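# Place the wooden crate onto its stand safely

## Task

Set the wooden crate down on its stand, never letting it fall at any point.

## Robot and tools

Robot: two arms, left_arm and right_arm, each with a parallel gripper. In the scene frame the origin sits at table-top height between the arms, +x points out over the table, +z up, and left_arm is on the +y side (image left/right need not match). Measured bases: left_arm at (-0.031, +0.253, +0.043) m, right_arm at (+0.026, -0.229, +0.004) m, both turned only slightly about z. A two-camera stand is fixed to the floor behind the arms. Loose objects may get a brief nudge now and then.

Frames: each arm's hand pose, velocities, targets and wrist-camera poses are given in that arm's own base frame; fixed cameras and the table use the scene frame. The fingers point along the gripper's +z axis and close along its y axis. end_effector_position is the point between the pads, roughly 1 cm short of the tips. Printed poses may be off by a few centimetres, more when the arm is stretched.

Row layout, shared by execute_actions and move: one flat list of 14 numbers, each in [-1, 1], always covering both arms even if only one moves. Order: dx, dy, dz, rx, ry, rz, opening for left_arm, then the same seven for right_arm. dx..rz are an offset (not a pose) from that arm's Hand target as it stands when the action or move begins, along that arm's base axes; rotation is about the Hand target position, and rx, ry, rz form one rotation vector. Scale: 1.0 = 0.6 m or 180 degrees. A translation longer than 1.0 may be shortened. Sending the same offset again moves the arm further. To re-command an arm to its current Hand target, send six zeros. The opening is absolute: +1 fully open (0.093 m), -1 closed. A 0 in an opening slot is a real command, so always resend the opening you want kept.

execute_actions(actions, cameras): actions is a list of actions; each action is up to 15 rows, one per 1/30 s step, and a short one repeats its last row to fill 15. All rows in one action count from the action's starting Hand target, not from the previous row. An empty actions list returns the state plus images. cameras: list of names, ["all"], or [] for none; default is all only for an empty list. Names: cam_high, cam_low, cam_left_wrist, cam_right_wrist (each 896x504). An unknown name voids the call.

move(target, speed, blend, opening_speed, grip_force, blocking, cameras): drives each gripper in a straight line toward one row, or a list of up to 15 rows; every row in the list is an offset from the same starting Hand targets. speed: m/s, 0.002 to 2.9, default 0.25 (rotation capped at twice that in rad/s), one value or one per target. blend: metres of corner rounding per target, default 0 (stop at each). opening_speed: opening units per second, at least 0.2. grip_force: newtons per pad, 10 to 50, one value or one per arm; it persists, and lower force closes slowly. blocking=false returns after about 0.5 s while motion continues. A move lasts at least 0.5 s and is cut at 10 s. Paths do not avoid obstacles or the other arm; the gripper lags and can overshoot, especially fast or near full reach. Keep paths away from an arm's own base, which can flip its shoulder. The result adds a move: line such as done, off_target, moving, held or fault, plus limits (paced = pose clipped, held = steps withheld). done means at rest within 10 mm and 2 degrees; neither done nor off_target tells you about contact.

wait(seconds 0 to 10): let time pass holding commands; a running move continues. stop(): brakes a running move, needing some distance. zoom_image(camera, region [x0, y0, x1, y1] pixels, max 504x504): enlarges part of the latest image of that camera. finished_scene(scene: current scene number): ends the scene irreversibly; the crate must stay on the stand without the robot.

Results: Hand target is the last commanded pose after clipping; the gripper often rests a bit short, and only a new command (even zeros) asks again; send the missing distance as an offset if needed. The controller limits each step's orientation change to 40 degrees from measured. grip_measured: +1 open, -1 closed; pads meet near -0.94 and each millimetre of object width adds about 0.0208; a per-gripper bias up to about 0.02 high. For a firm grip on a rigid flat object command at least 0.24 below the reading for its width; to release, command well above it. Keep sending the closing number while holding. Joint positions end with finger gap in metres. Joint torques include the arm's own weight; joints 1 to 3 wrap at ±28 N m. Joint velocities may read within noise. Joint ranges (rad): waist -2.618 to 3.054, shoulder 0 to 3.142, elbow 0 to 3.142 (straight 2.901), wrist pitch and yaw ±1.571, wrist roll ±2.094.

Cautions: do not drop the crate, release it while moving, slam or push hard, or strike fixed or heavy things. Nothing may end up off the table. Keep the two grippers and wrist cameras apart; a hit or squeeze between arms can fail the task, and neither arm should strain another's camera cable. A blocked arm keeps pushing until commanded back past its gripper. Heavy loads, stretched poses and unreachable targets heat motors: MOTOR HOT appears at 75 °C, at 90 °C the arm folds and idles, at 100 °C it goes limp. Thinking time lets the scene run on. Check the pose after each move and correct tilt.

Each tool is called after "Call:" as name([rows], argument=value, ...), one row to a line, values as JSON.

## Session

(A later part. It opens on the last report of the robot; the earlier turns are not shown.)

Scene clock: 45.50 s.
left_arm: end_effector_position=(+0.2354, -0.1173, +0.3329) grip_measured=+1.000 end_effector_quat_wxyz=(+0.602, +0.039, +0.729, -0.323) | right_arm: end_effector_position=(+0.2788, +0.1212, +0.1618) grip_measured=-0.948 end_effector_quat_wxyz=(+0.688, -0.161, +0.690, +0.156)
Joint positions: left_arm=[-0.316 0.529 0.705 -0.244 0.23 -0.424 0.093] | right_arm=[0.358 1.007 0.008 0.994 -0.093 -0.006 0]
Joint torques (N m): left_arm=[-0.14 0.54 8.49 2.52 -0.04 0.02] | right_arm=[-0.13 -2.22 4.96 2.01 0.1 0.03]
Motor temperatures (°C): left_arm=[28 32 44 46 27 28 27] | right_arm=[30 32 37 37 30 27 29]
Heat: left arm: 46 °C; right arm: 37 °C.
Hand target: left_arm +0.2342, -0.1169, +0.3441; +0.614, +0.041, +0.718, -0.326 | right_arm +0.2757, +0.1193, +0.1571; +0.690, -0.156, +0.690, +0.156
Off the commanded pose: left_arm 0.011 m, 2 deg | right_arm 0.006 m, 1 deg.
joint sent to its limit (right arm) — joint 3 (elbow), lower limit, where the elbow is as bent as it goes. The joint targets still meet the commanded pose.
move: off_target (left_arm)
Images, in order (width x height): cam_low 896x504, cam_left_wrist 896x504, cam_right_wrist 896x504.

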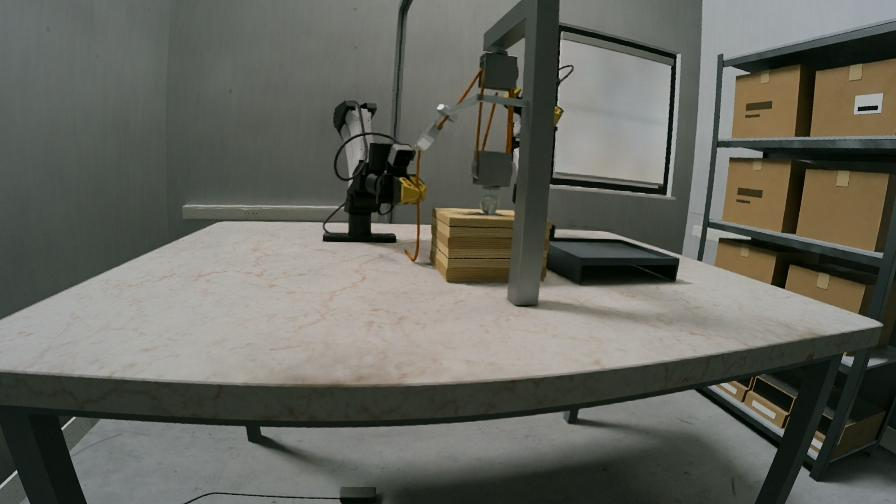

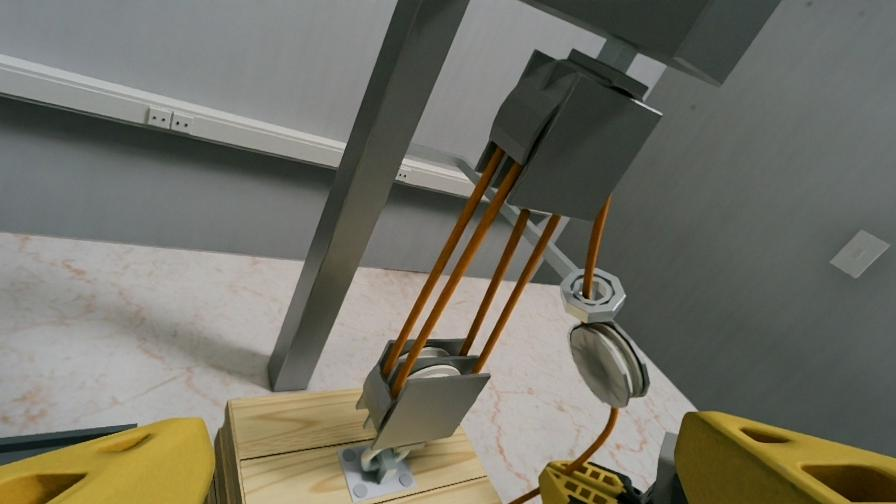

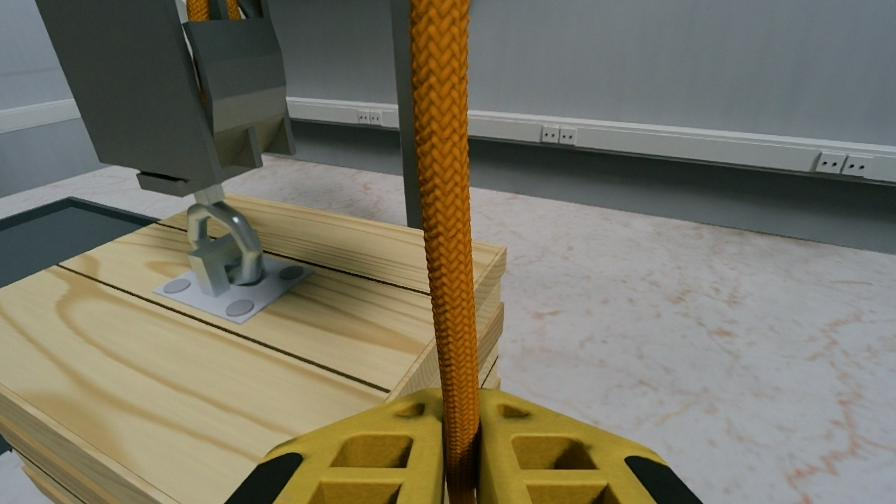

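Call:
move(target=[0,0,0,0,0,0,1,-0.027,-0.167,0.013,-0.2486,-0.0348,-0.084,-1], speed=0.15, cameras=["all"])

Scene clock: 53.30 s.
left_arm: end_effector_position=(+0.2354, -0.1173, +0.3329) grip_measured=+1.000 end_effector_quat_wxyz=(+0.602, +0.039, +0.729, -0.323) | right_arm: end_effector_position=(+0.2592, +0.0342, +0.1918) grip_measured=-0.961 end_effector_quat_wxyz=(+0.674, -0.334, +0.625, -0.206)
Joint positions: left_arm=[-0.316 0.529 0.705 -0.244 0.23 -0.424 0.093] | right_arm=[0.019 0.299 0.066 0.227 -0.174 -0.789 0]
Joint torques (N m): left_arm=[-0.13 0.5 8.58 2.51 -0.06 0.01] | right_arm=[-2 1.09 6.83 1.06 0.61 -0.02]
Heat: left arm: 46 °C; right arm: 38 °C.
Hand target: left_arm +0.2342, -0.1169, +0.3441; +0.614, +0.041, +0.718, -0.326 | right_arm +0.2595, +0.0191, +0.1647; +0.628, -0.325, +0.674, -0.215
Off the commanded pose: left_arm 0.011 m, 2 deg | right_arm 0.031 m, 8 deg.
move: off_target (left_arm, right_arm)

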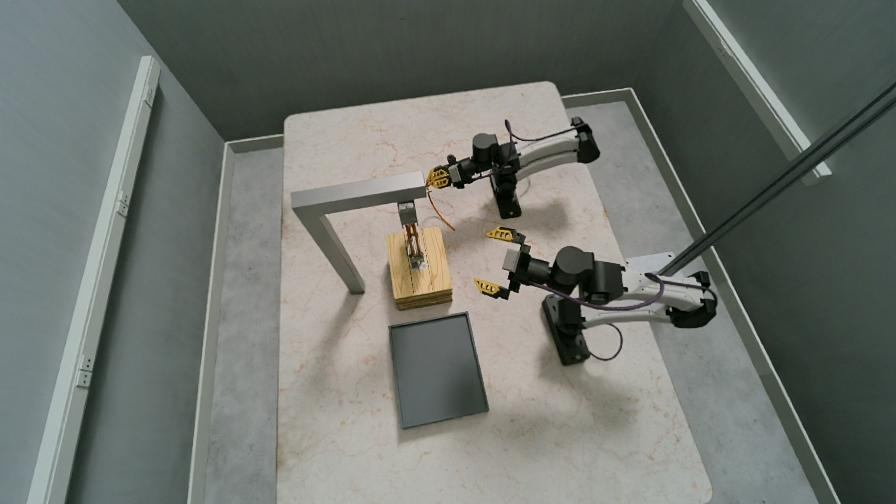

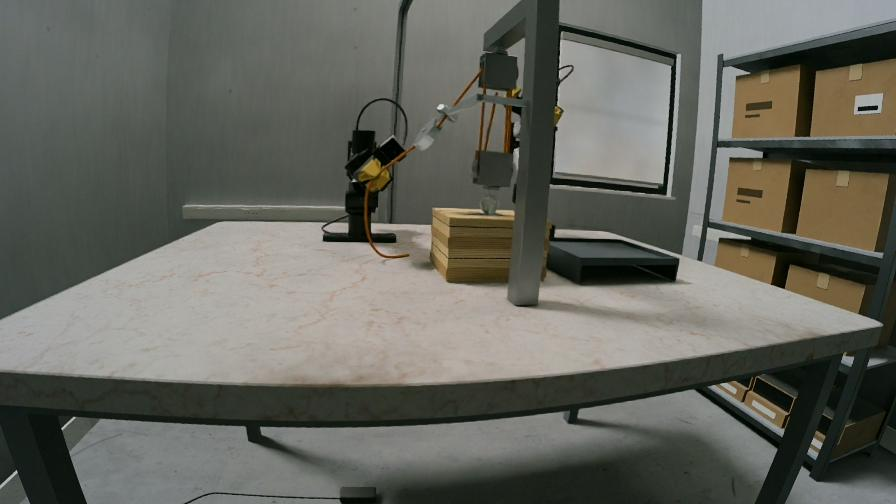

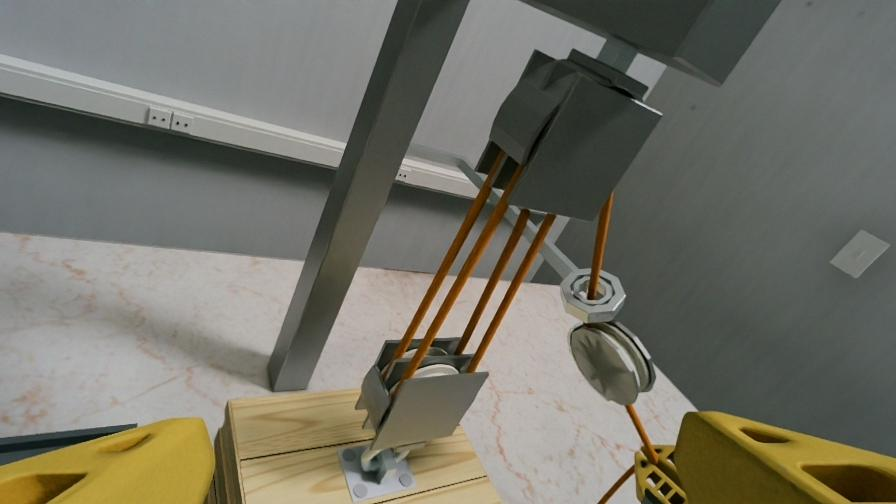

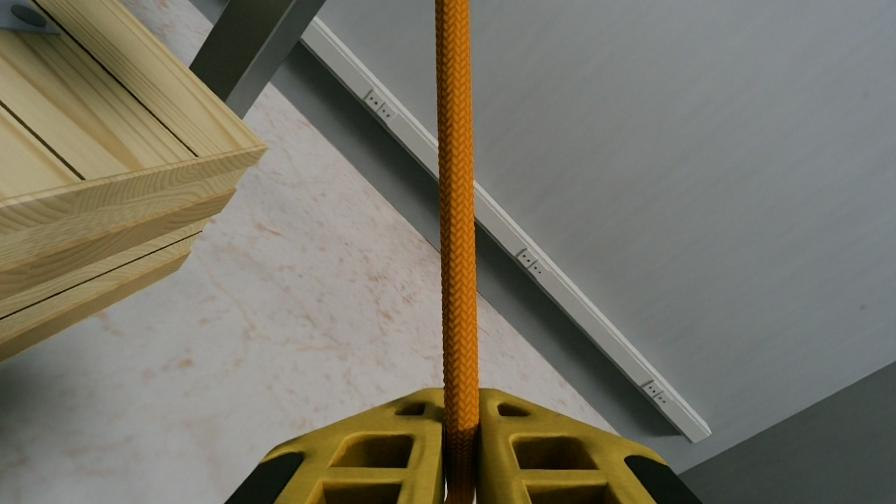

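Call:
move(target=[0,0,0,0,0,0,1,0,-0.133,0.0,-0.08,0,0,-1], speed=0.12, cameras=["all"])

Scene clock: 56.23 s.
left_arm: end_effector_position=(+0.2354, -0.1173, +0.3329) grip_measured=+1.000 end_effector_quat_wxyz=(+0.602, +0.039, +0.729, -0.323) | right_arm: end_effector_position=(+0.2373, +0.0072, +0.2233) grip_measured=-0.961 end_effector_quat_wxyz=(+0.660, -0.503, +0.479, -0.285)
Joint positions: left_arm=[-0.316 0.529 0.705 -0.244 0.23 -0.424 0.093] | right_arm=[-0.62 0.384 0.145 0.305 -1.022 -1.161 0]
Joint torques (N m): left_arm=[-0.16 0.57 8.53 2.51 -0.04 0.04] | right_arm=[-8.12 2.65 1.77 -0.13 2.43 -0.1]
Heat: left arm: 46 °C; right arm: 38 °C.
Hand target: left_arm +0.2342, -0.1169, +0.3441; +0.614, +0.041, +0.718, -0.326 | right_arm +0.2595, -0.0607, +0.1648; +0.582, -0.401, +0.642, -0.298
Off the commanded pose: left_arm 0.011 m, 2 deg | right_arm 0.092 m, 24 deg.
move: off_target (left_arm, right_arm)

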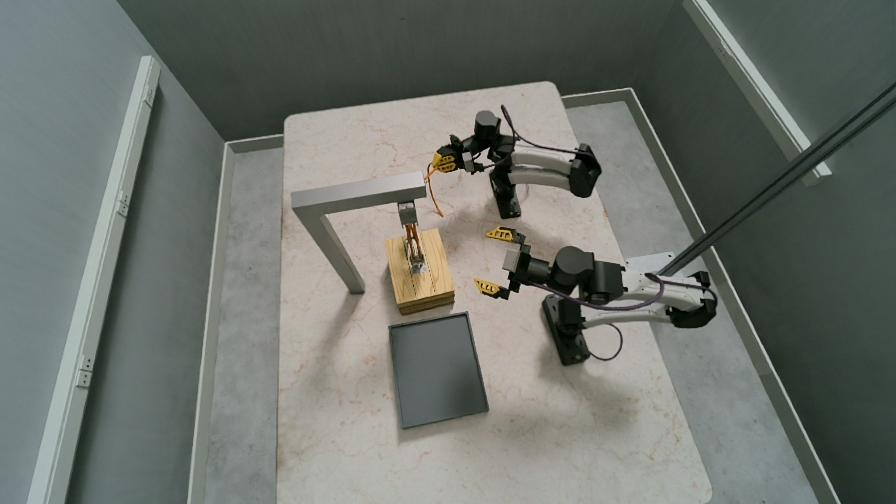

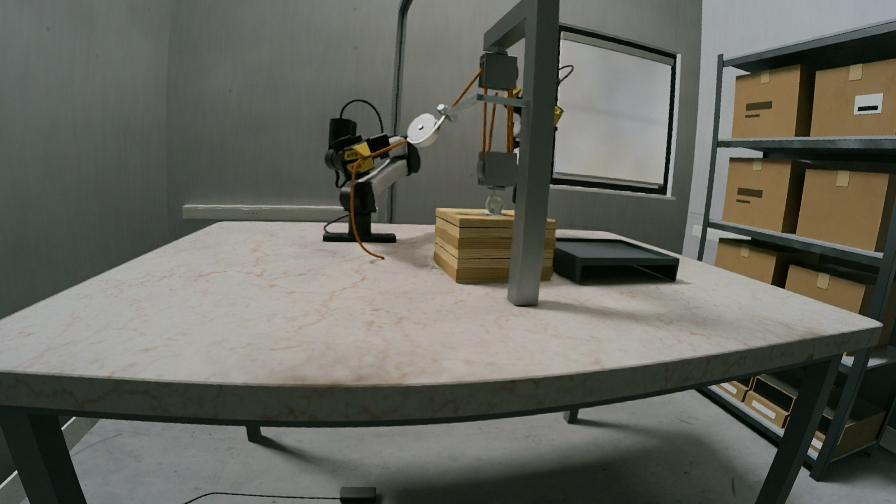

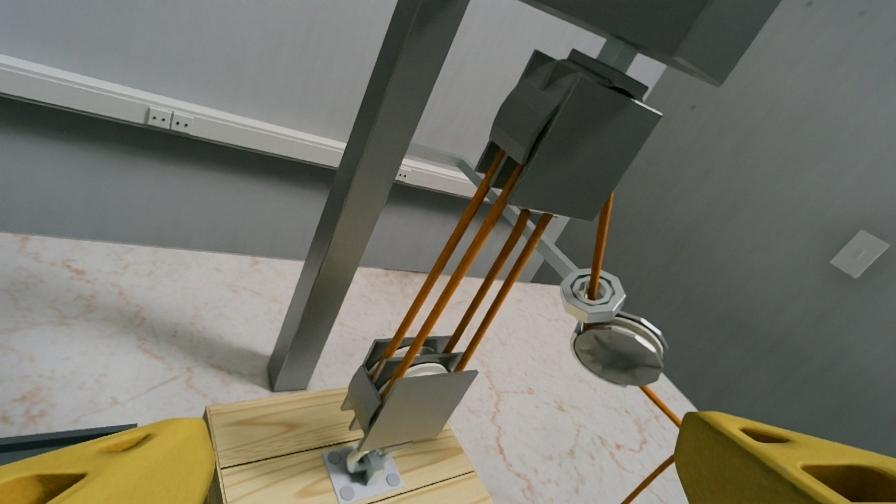

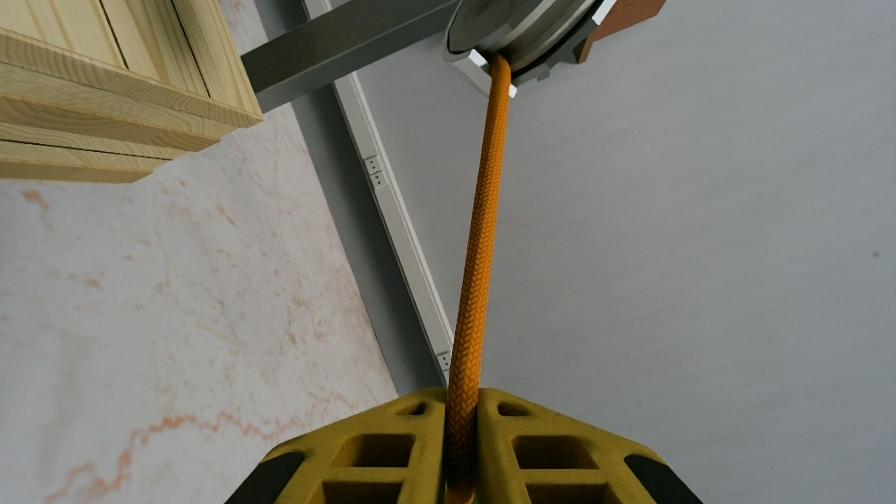

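Call:
zoom_image(camera="cam_low", region=[380, 20, 600, 310])

Call:
wait(seconds=0.5)

Scaled by 1.738 from the camera's 896x504 image, which has a finer 1280x720 frame.

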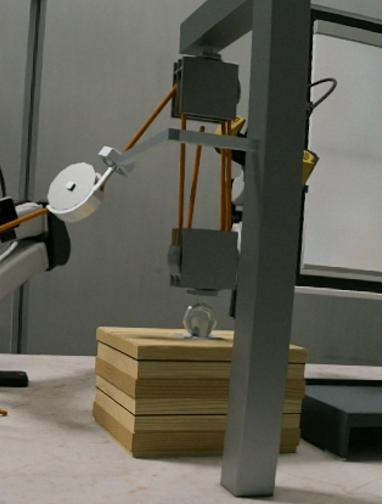

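Scene clock: 59.23 s.
left_arm: end_effector_position=(+0.2354, -0.1173, +0.3329) grip_measured=+1.000 end_effector_quat_wxyz=(+0.602, +0.039, +0.729, -0.323) | right_arm: end_effector_position=(+0.2373, +0.0059, +0.2233) grip_measured=-0.961 end_effector_quat_wxyz=(+0.659, -0.502, +0.480, -0.287)
Joint positions: left_arm=[-0.316 0.529 0.705 -0.244 0.23 -0.424 0.093] | right_arm=[-0.625 0.384 0.145 0.305 -1.022 -1.162 0]
Joint torques (N m): left_arm=[-0.21 0.49 8.49 2.54 -0.03 0.01] | right_arm=[-7.69 2.65 1.77 -0.13 2.42 -0.09]
Heat: left arm: 46 °C; right arm: 38 °C.
Hand target: left_arm +0.2342, -0.1169, +0.3441; +0.614, +0.041, +0.718, -0.326 | right_arm +0.2595, -0.0607, +0.1648; +0.582, -0.401, +0.641, -0.298
Tool commands: left_gripper/opening=+1.0 right_gripper/opening=-1.0
Off the commanded pose: left_arm 0.011 m, 2 deg | right_arm 0.091 m, 24 deg.
wait: 0.50 s; at rest from the start

Call:
move(target=[0,0,0,0,0,0,1,-0.03,-0.2,0.08,0,0,0,-1], speed=0.12, cameras=["all"])

Scene clock: 66.80 s.
left_arm: end_effector_position=(+0.2354, -0.1173, +0.3329) grip_measured=+1.000 end_effector_quat_wxyz=(+0.602, +0.039, +0.729, -0.323) | right_arm: end_effector_position=(+0.2282, -0.1019, +0.2265) grip_measured=-0.961 end_effector_quat_wxyz=(+0.670, -0.453, +0.548, -0.212)
Joint positions: left_arm=[-0.316 0.529 0.705 -0.244 0.23 -0.424 0.093] | right_arm=[-1.159 0.97 0.43 0.148 -1.541 -1.39 0]
Joint torques (N m): left_arm=[-0.13 0.57 8.59 2.52 -0.05 0.02] | right_arm=[-9.65 3.47 8.79 1.5 2.2 -0.18]
Heat: left arm: 47 °C; right arm: 37 °C.
Hand target: left_arm +0.2342, -0.1169, +0.3441; +0.614, +0.041, +0.718, -0.326 | right_arm +0.2415, -0.1807, +0.2129; +0.582, -0.401, +0.641, -0.298
Off the commanded pose: left_arm 0.011 m, 2 deg | right_arm 0.081 m, 19 deg.
move: off_target (left_arm, right_arm)

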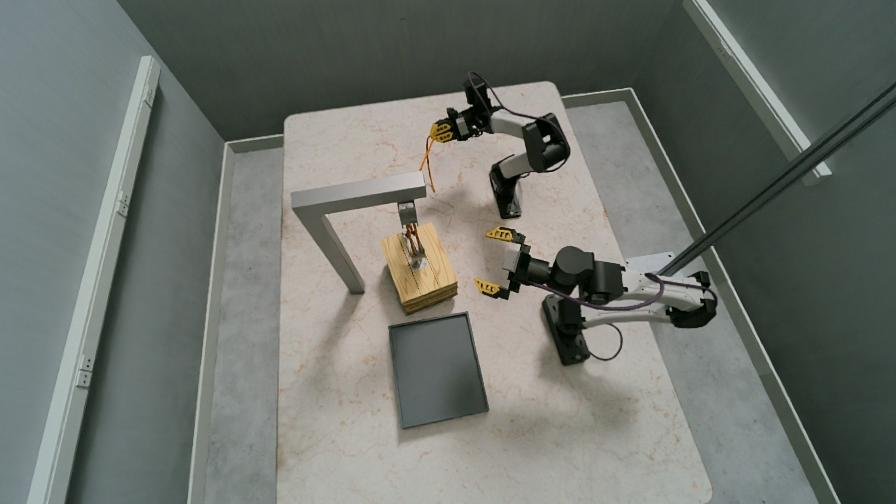

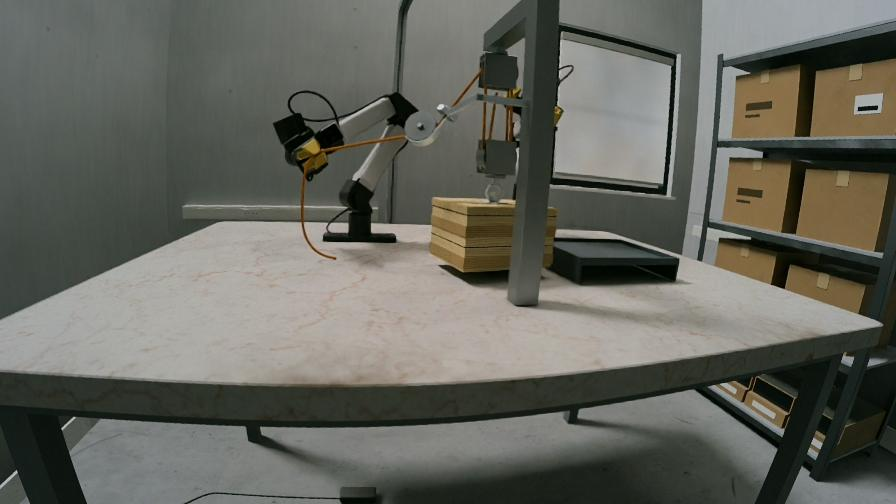

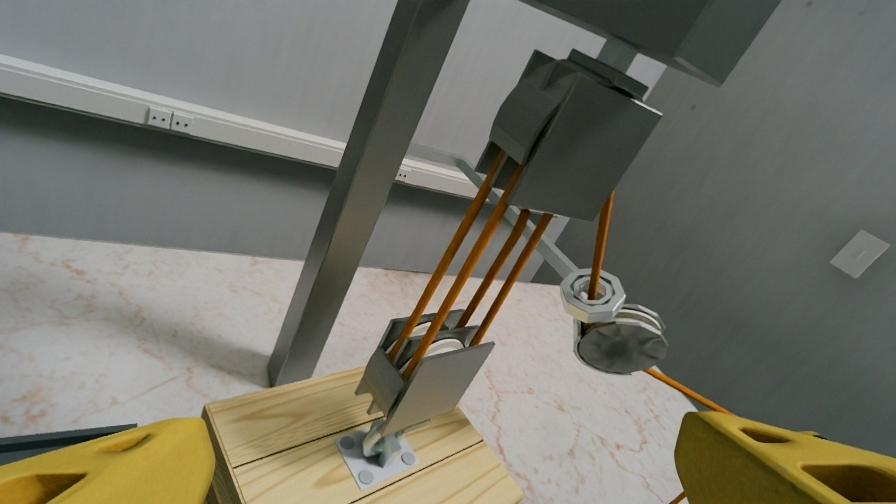

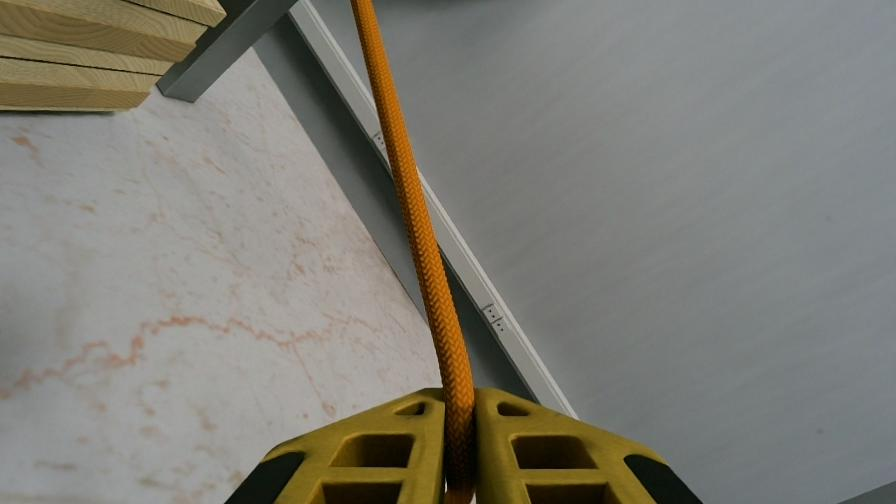

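Call:
move(target=[0,0,0,0,0,0,1,-0.05,-0.3,0.05,0,0,-0.22,-1], speed=0.12, cameras=["all"])

Scene clock: 74.37 s.
left_arm: end_effector_position=(+0.2354, -0.1173, +0.3329) grip_measured=+1.000 end_effector_quat_wxyz=(+0.602, +0.039, +0.729, -0.323) | right_arm: end_effector_position=(+0.2122, -0.2199, +0.2638) grip_measured=-0.961 end_effector_quat_wxyz=(+0.618, -0.315, +0.674, -0.253)
Joint positions: left_arm=[-0.316 0.529 0.705 -0.244 0.23 -0.424 0.093] | right_arm=[-1.376 1.195 0.824 -0.272 -1.389 -1.461 0]
Joint torques (N m): left_arm=[-0.14 0.55 8.59 2.51 -0.04 0.01] | right_arm=[-9.17 2.29 11.59 2.88 4.19 0.21]
Motor temperatures (°C): left_arm=[28 32 46 47 26 28 27] | right_arm=[34 32 39 36 36 27 30]
Heat: left arm: 47 °C; right arm: 39 °C.
Hand target: left_arm +0.2342, -0.1169, +0.3441; +0.614, +0.041, +0.718, -0.326 | right_arm +0.2115, -0.3607, +0.2428; +0.447, -0.160, +0.739, -0.478
Off the commanded pose: left_arm 0.011 m, 2 deg | right_arm 0.142 m, 38 deg.
move: off_target (left_arm, right_arm)

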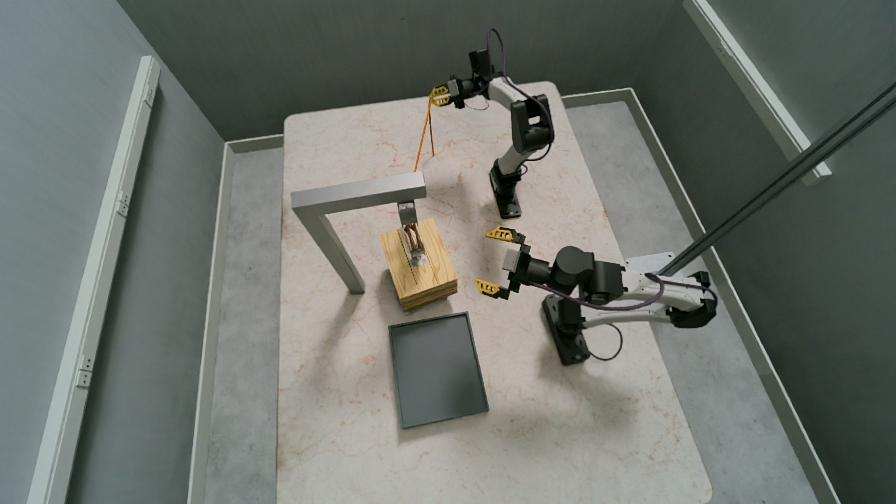

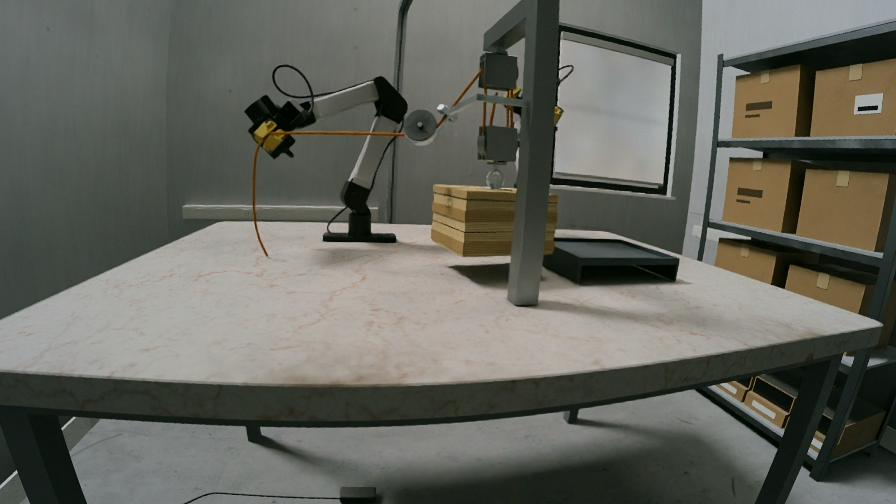

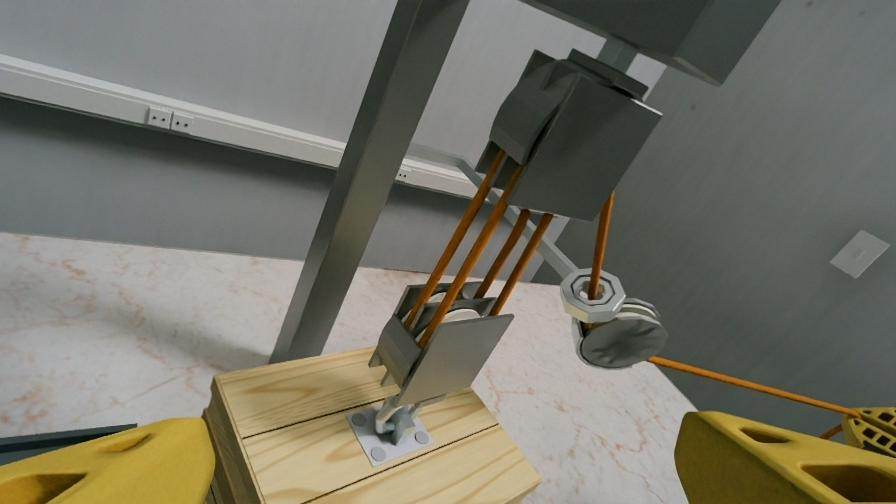

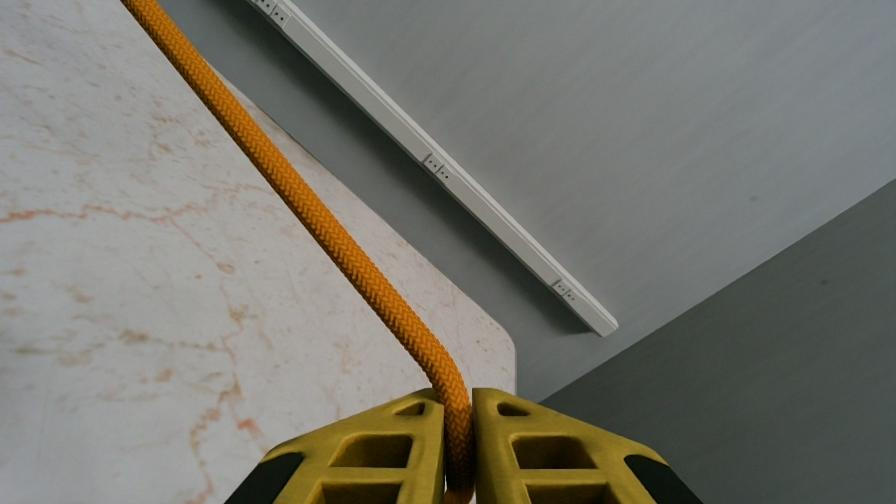

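Call:
move(target=[0,0,0,0,0,0,1,-0.03,-0.15,0.0,0,0,-0.05,-1], speed=0.12, cameras=["all"])

Call:
zoom_image(camera="cam_low", region=[400, 130, 700, 310])

Scene clock: 79.20 s.
left_arm: end_effector_position=(+0.2354, -0.1173, +0.3329) grip_measured=+1.000 end_effector_quat_wxyz=(+0.602, +0.039, +0.729, -0.323) | right_arm: end_effector_position=(+0.2182, -0.3184, +0.2631) grip_measured=-0.961 end_effector_quat_wxyz=(+0.597, -0.259, +0.730, -0.209)
Joint positions: left_arm=[-0.316 0.529 0.705 -0.244 0.23 -0.424 0.093] | right_arm=[-1.406 1.595 1.265 -0.572 -1.314 -1.564 0]
Joint torques (N m): left_arm=[-0.17 0.54 8.49 2.53 -0.03 0.01] | right_arm=[-9.39 -1.47 11.9 3.66 3.16 0.37]
Heat: left arm: 47 °C; right arm: 41 °C.
Hand target: left_arm +0.2342, -0.1169, +0.3441; +0.614, +0.041, +0.718, -0.326 | right_arm +0.1935, -0.4507, +0.2427; +0.433, -0.120, +0.753, -0.481
Off the commanded pose: left_arm 0.011 m, 2 deg | right_arm 0.136 m, 45 deg; orientation clipped.
move: off_target (left_arm, right_arm); limits=paced

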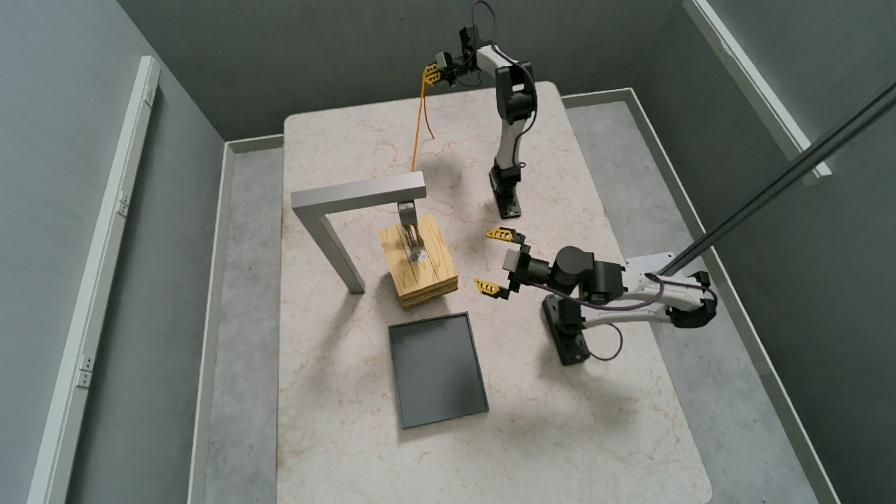

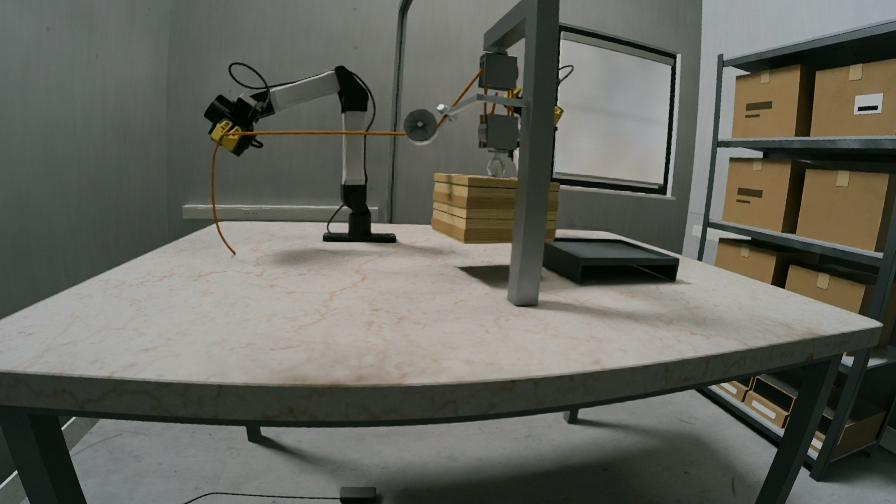

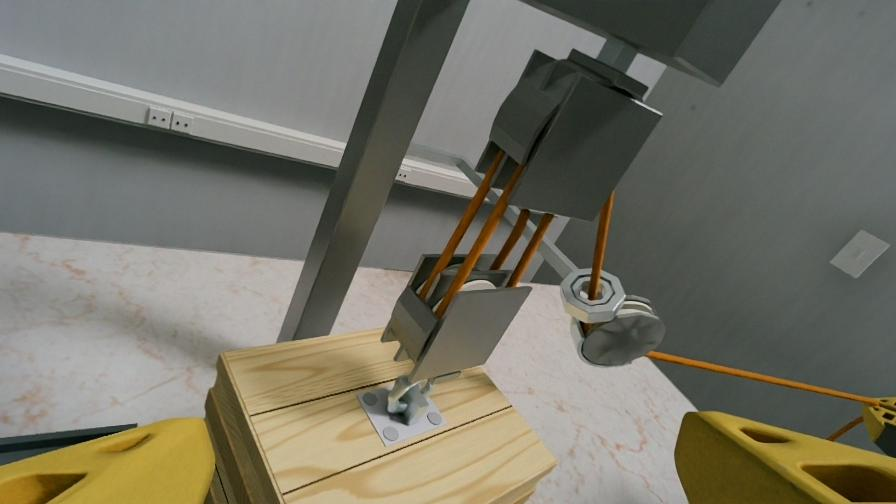

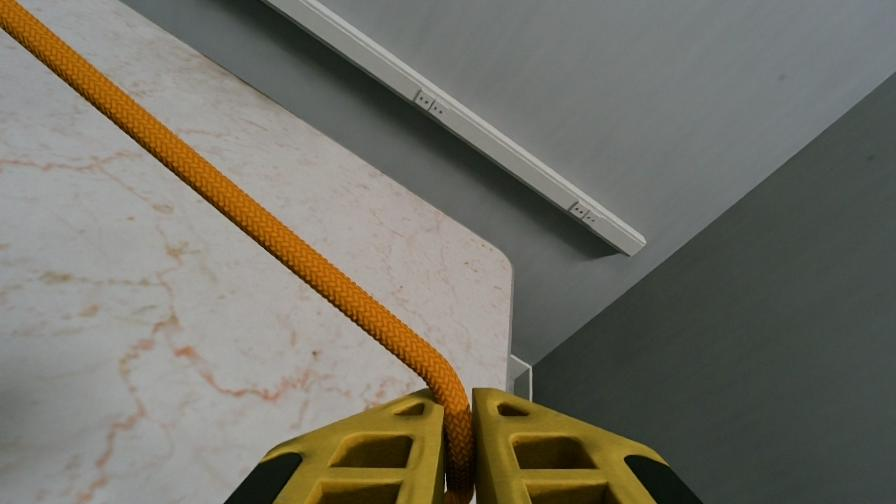

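Scaled by 1.680 from the camera's 896x504 image, which has a finer 1280x720 frame.

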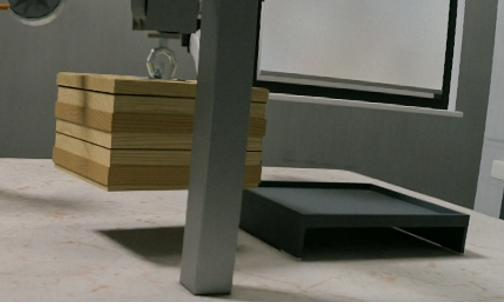

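Call:
move([
  [0.11,0.528,0.0,-0.158,0.516,0.417,1,0,0,0,0,0,0,-1],
  [0.21,0.83,-0.25,-0.158,0.516,0.417,1,0,0,0,0,0,0,-1],
], speed=0.3, blend=[0.05,0], cameras=["all"])

Scene clock: 89.73 s.
left_arm: end_effector_position=(+0.3573, +0.3762, +0.1823) grip_measured=+1.000 end_effector_quat_wxyz=(-0.163, +0.702, -0.693, +0.006) | right_arm: end_effector_position=(+0.2182, -0.3185, +0.2630) grip_measured=-0.961 end_effector_quat_wxyz=(+0.597, -0.258, +0.731, -0.208)
Joint positions: left_arm=[0.817 2.495 2.84 -1.589 0.019 -0.77 0.093] | right_arm=[-1.406 1.595 1.265 -0.572 -1.313 -1.561 0]
Joint torques (N m): left_arm=[-0.32 -12.08 8.05 1.31 -0.25 0.11] | right_arm=[-9.33 -1.52 11.86 3.68 3.17 0.38]
Motor temperatures (°C): left_arm=[28 32 46 46 26 28 27] | right_arm=[36 31 44 44 40 27 30]
Heat: left arm: 46 °C; right arm: 44 °C.
Hand target: left_arm +0.3602, +0.3811, +0.1942; -0.001, +0.707, -0.707, +0.000 | right_arm +0.1935, -0.4507, +0.2427; +0.433, -0.120, +0.753, -0.481
Off the commanded pose: left_arm 0.013 m, 19 deg | right_arm 0.136 m, 40 deg.
elbow stopped short (left arm): the move would have taken joint 3 (elbow) straighter than the controller allows.
joint read past its limit (left arm) — joint 4 (wrist pitch), lower limit.
move: off_target (left_arm, right_arm)

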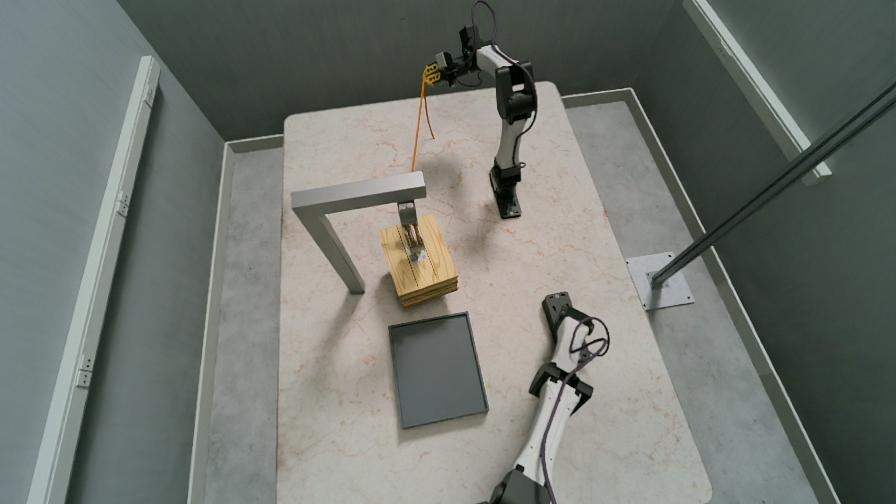

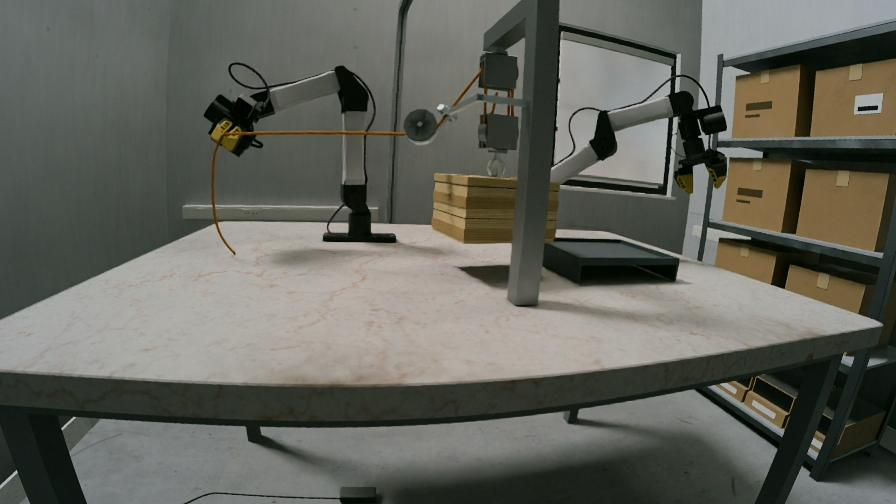

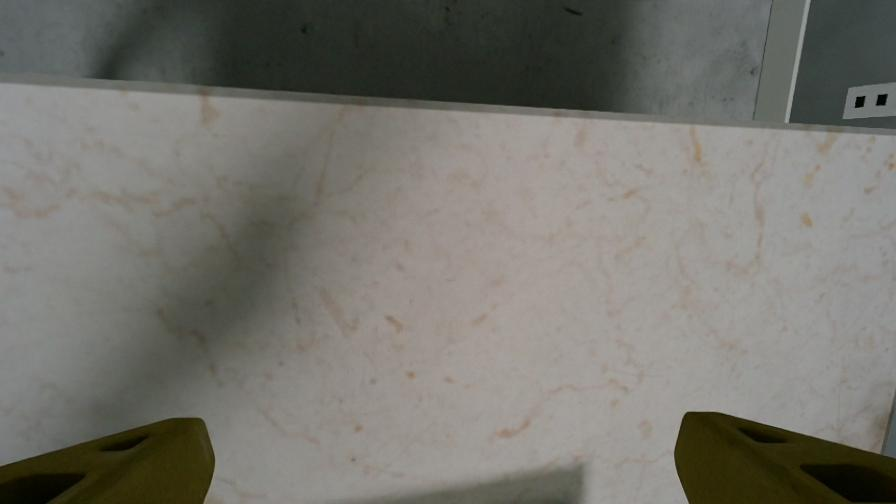

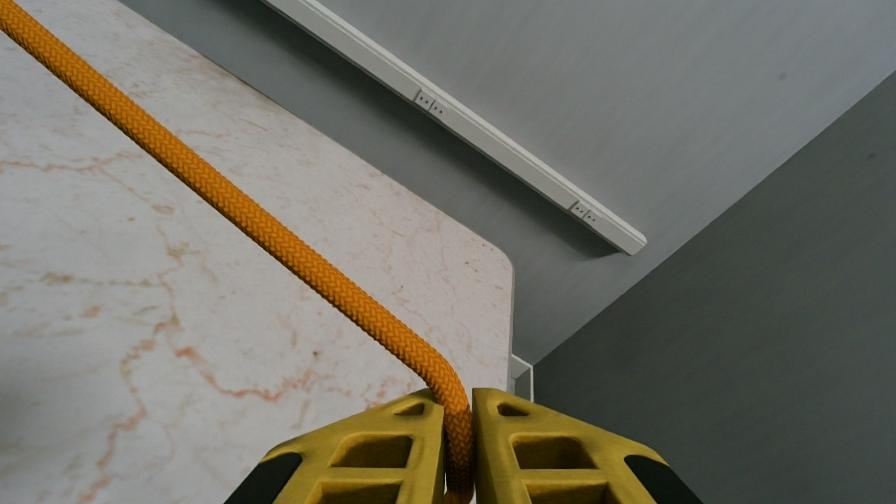

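Call:
move(target=[-0.02,-0.08,-0.13,0,0,0,1,0,0,0,0,0,0,-1], cameras=["all"])

Scene clock: 91.97 s.
left_arm: end_effector_position=(+0.3475, +0.3326, +0.1039) grip_measured=+1.000 end_effector_quat_wxyz=(-0.019, +0.705, -0.709, +0.006) | right_arm: end_effector_position=(+0.2182, -0.3185, +0.2630) grip_measured=-0.961 end_effector_quat_wxyz=(+0.597, -0.258, +0.731, -0.208)
Joint positions: left_arm=[0.768 2.495 2.551 -1.589 0.012 -0.797 0.093] | right_arm=[-1.406 1.595 1.265 -0.572 -1.313 -1.56 0]
Joint torques (N m): left_arm=[-0.5 -14.22 5.85 0.58 -0.21 -0.05] | right_arm=[-9.33 -1.52 11.86 3.68 3.17 0.38]
Heat: left arm: 46 °C; right arm: 45 °C.
Hand target: left_arm +0.3481, +0.3332, +0.1162; +0.000, +0.707, -0.707, +0.000 | right_arm +0.1935, -0.4507, +0.2427; +0.433, -0.120, +0.753, -0.481
Off the commanded pose: left_arm 0.012 m, 2 deg | right_arm 0.136 m, 40 deg.
joint read past its limit (left arm) — joint 4 (wrist pitch), lower limit.
joint sent to its limit (left arm) — joint 4 (wrist pitch), lower limit. The joint targets are off in orientation, not in position.
move: off_target (left_arm, right_arm)

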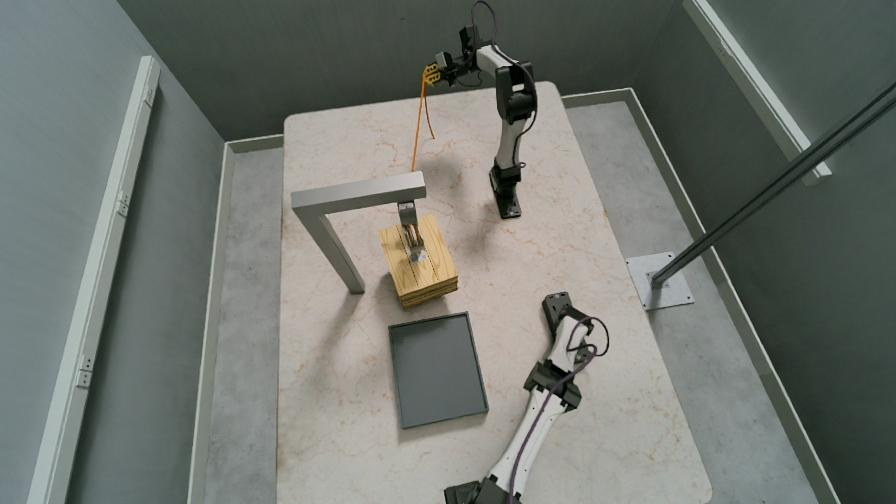

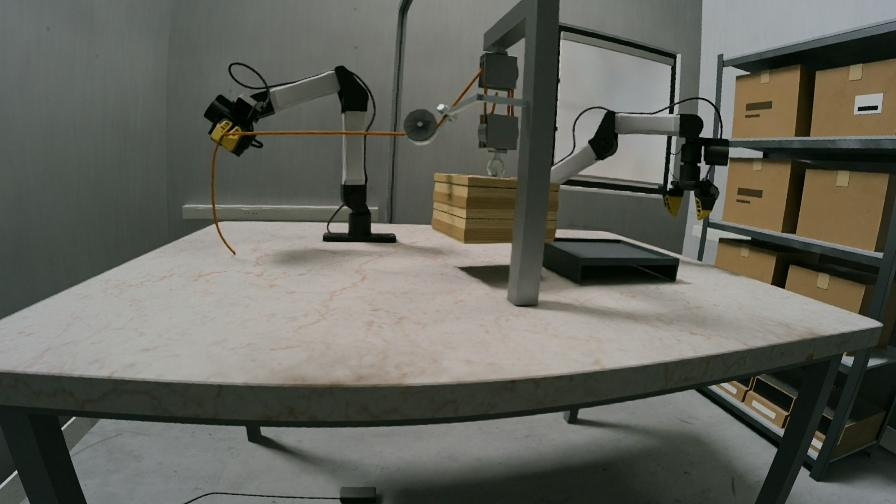

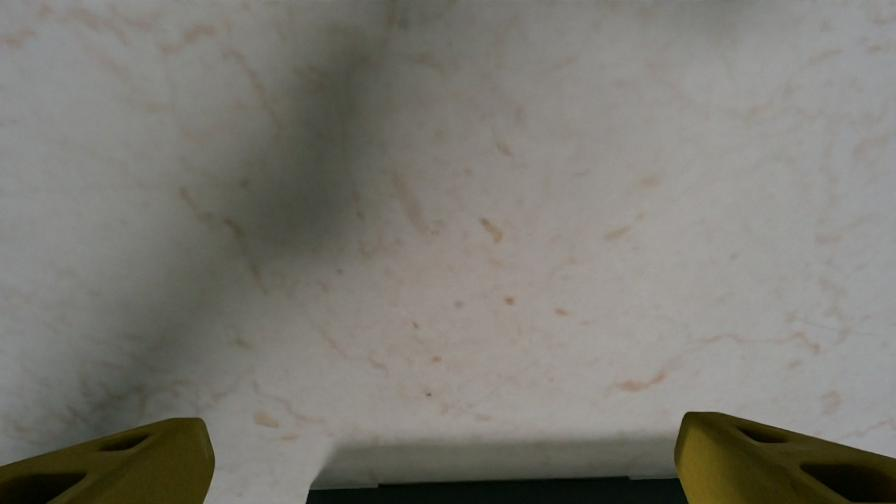

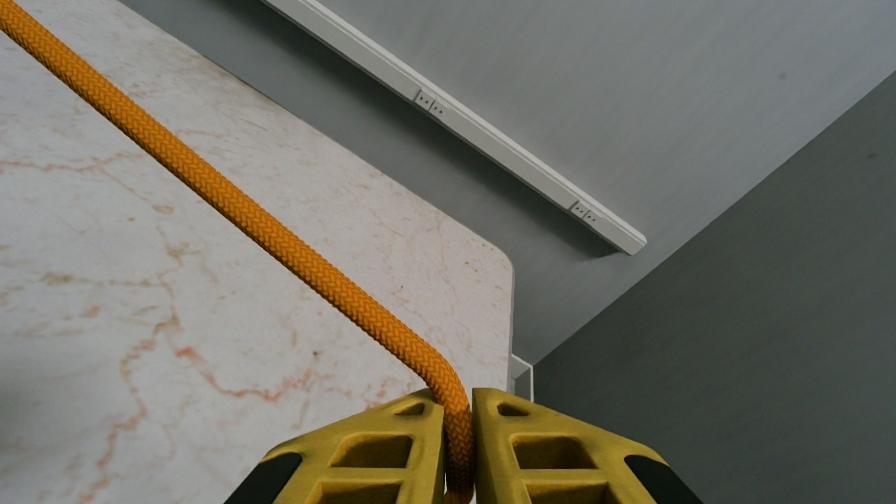

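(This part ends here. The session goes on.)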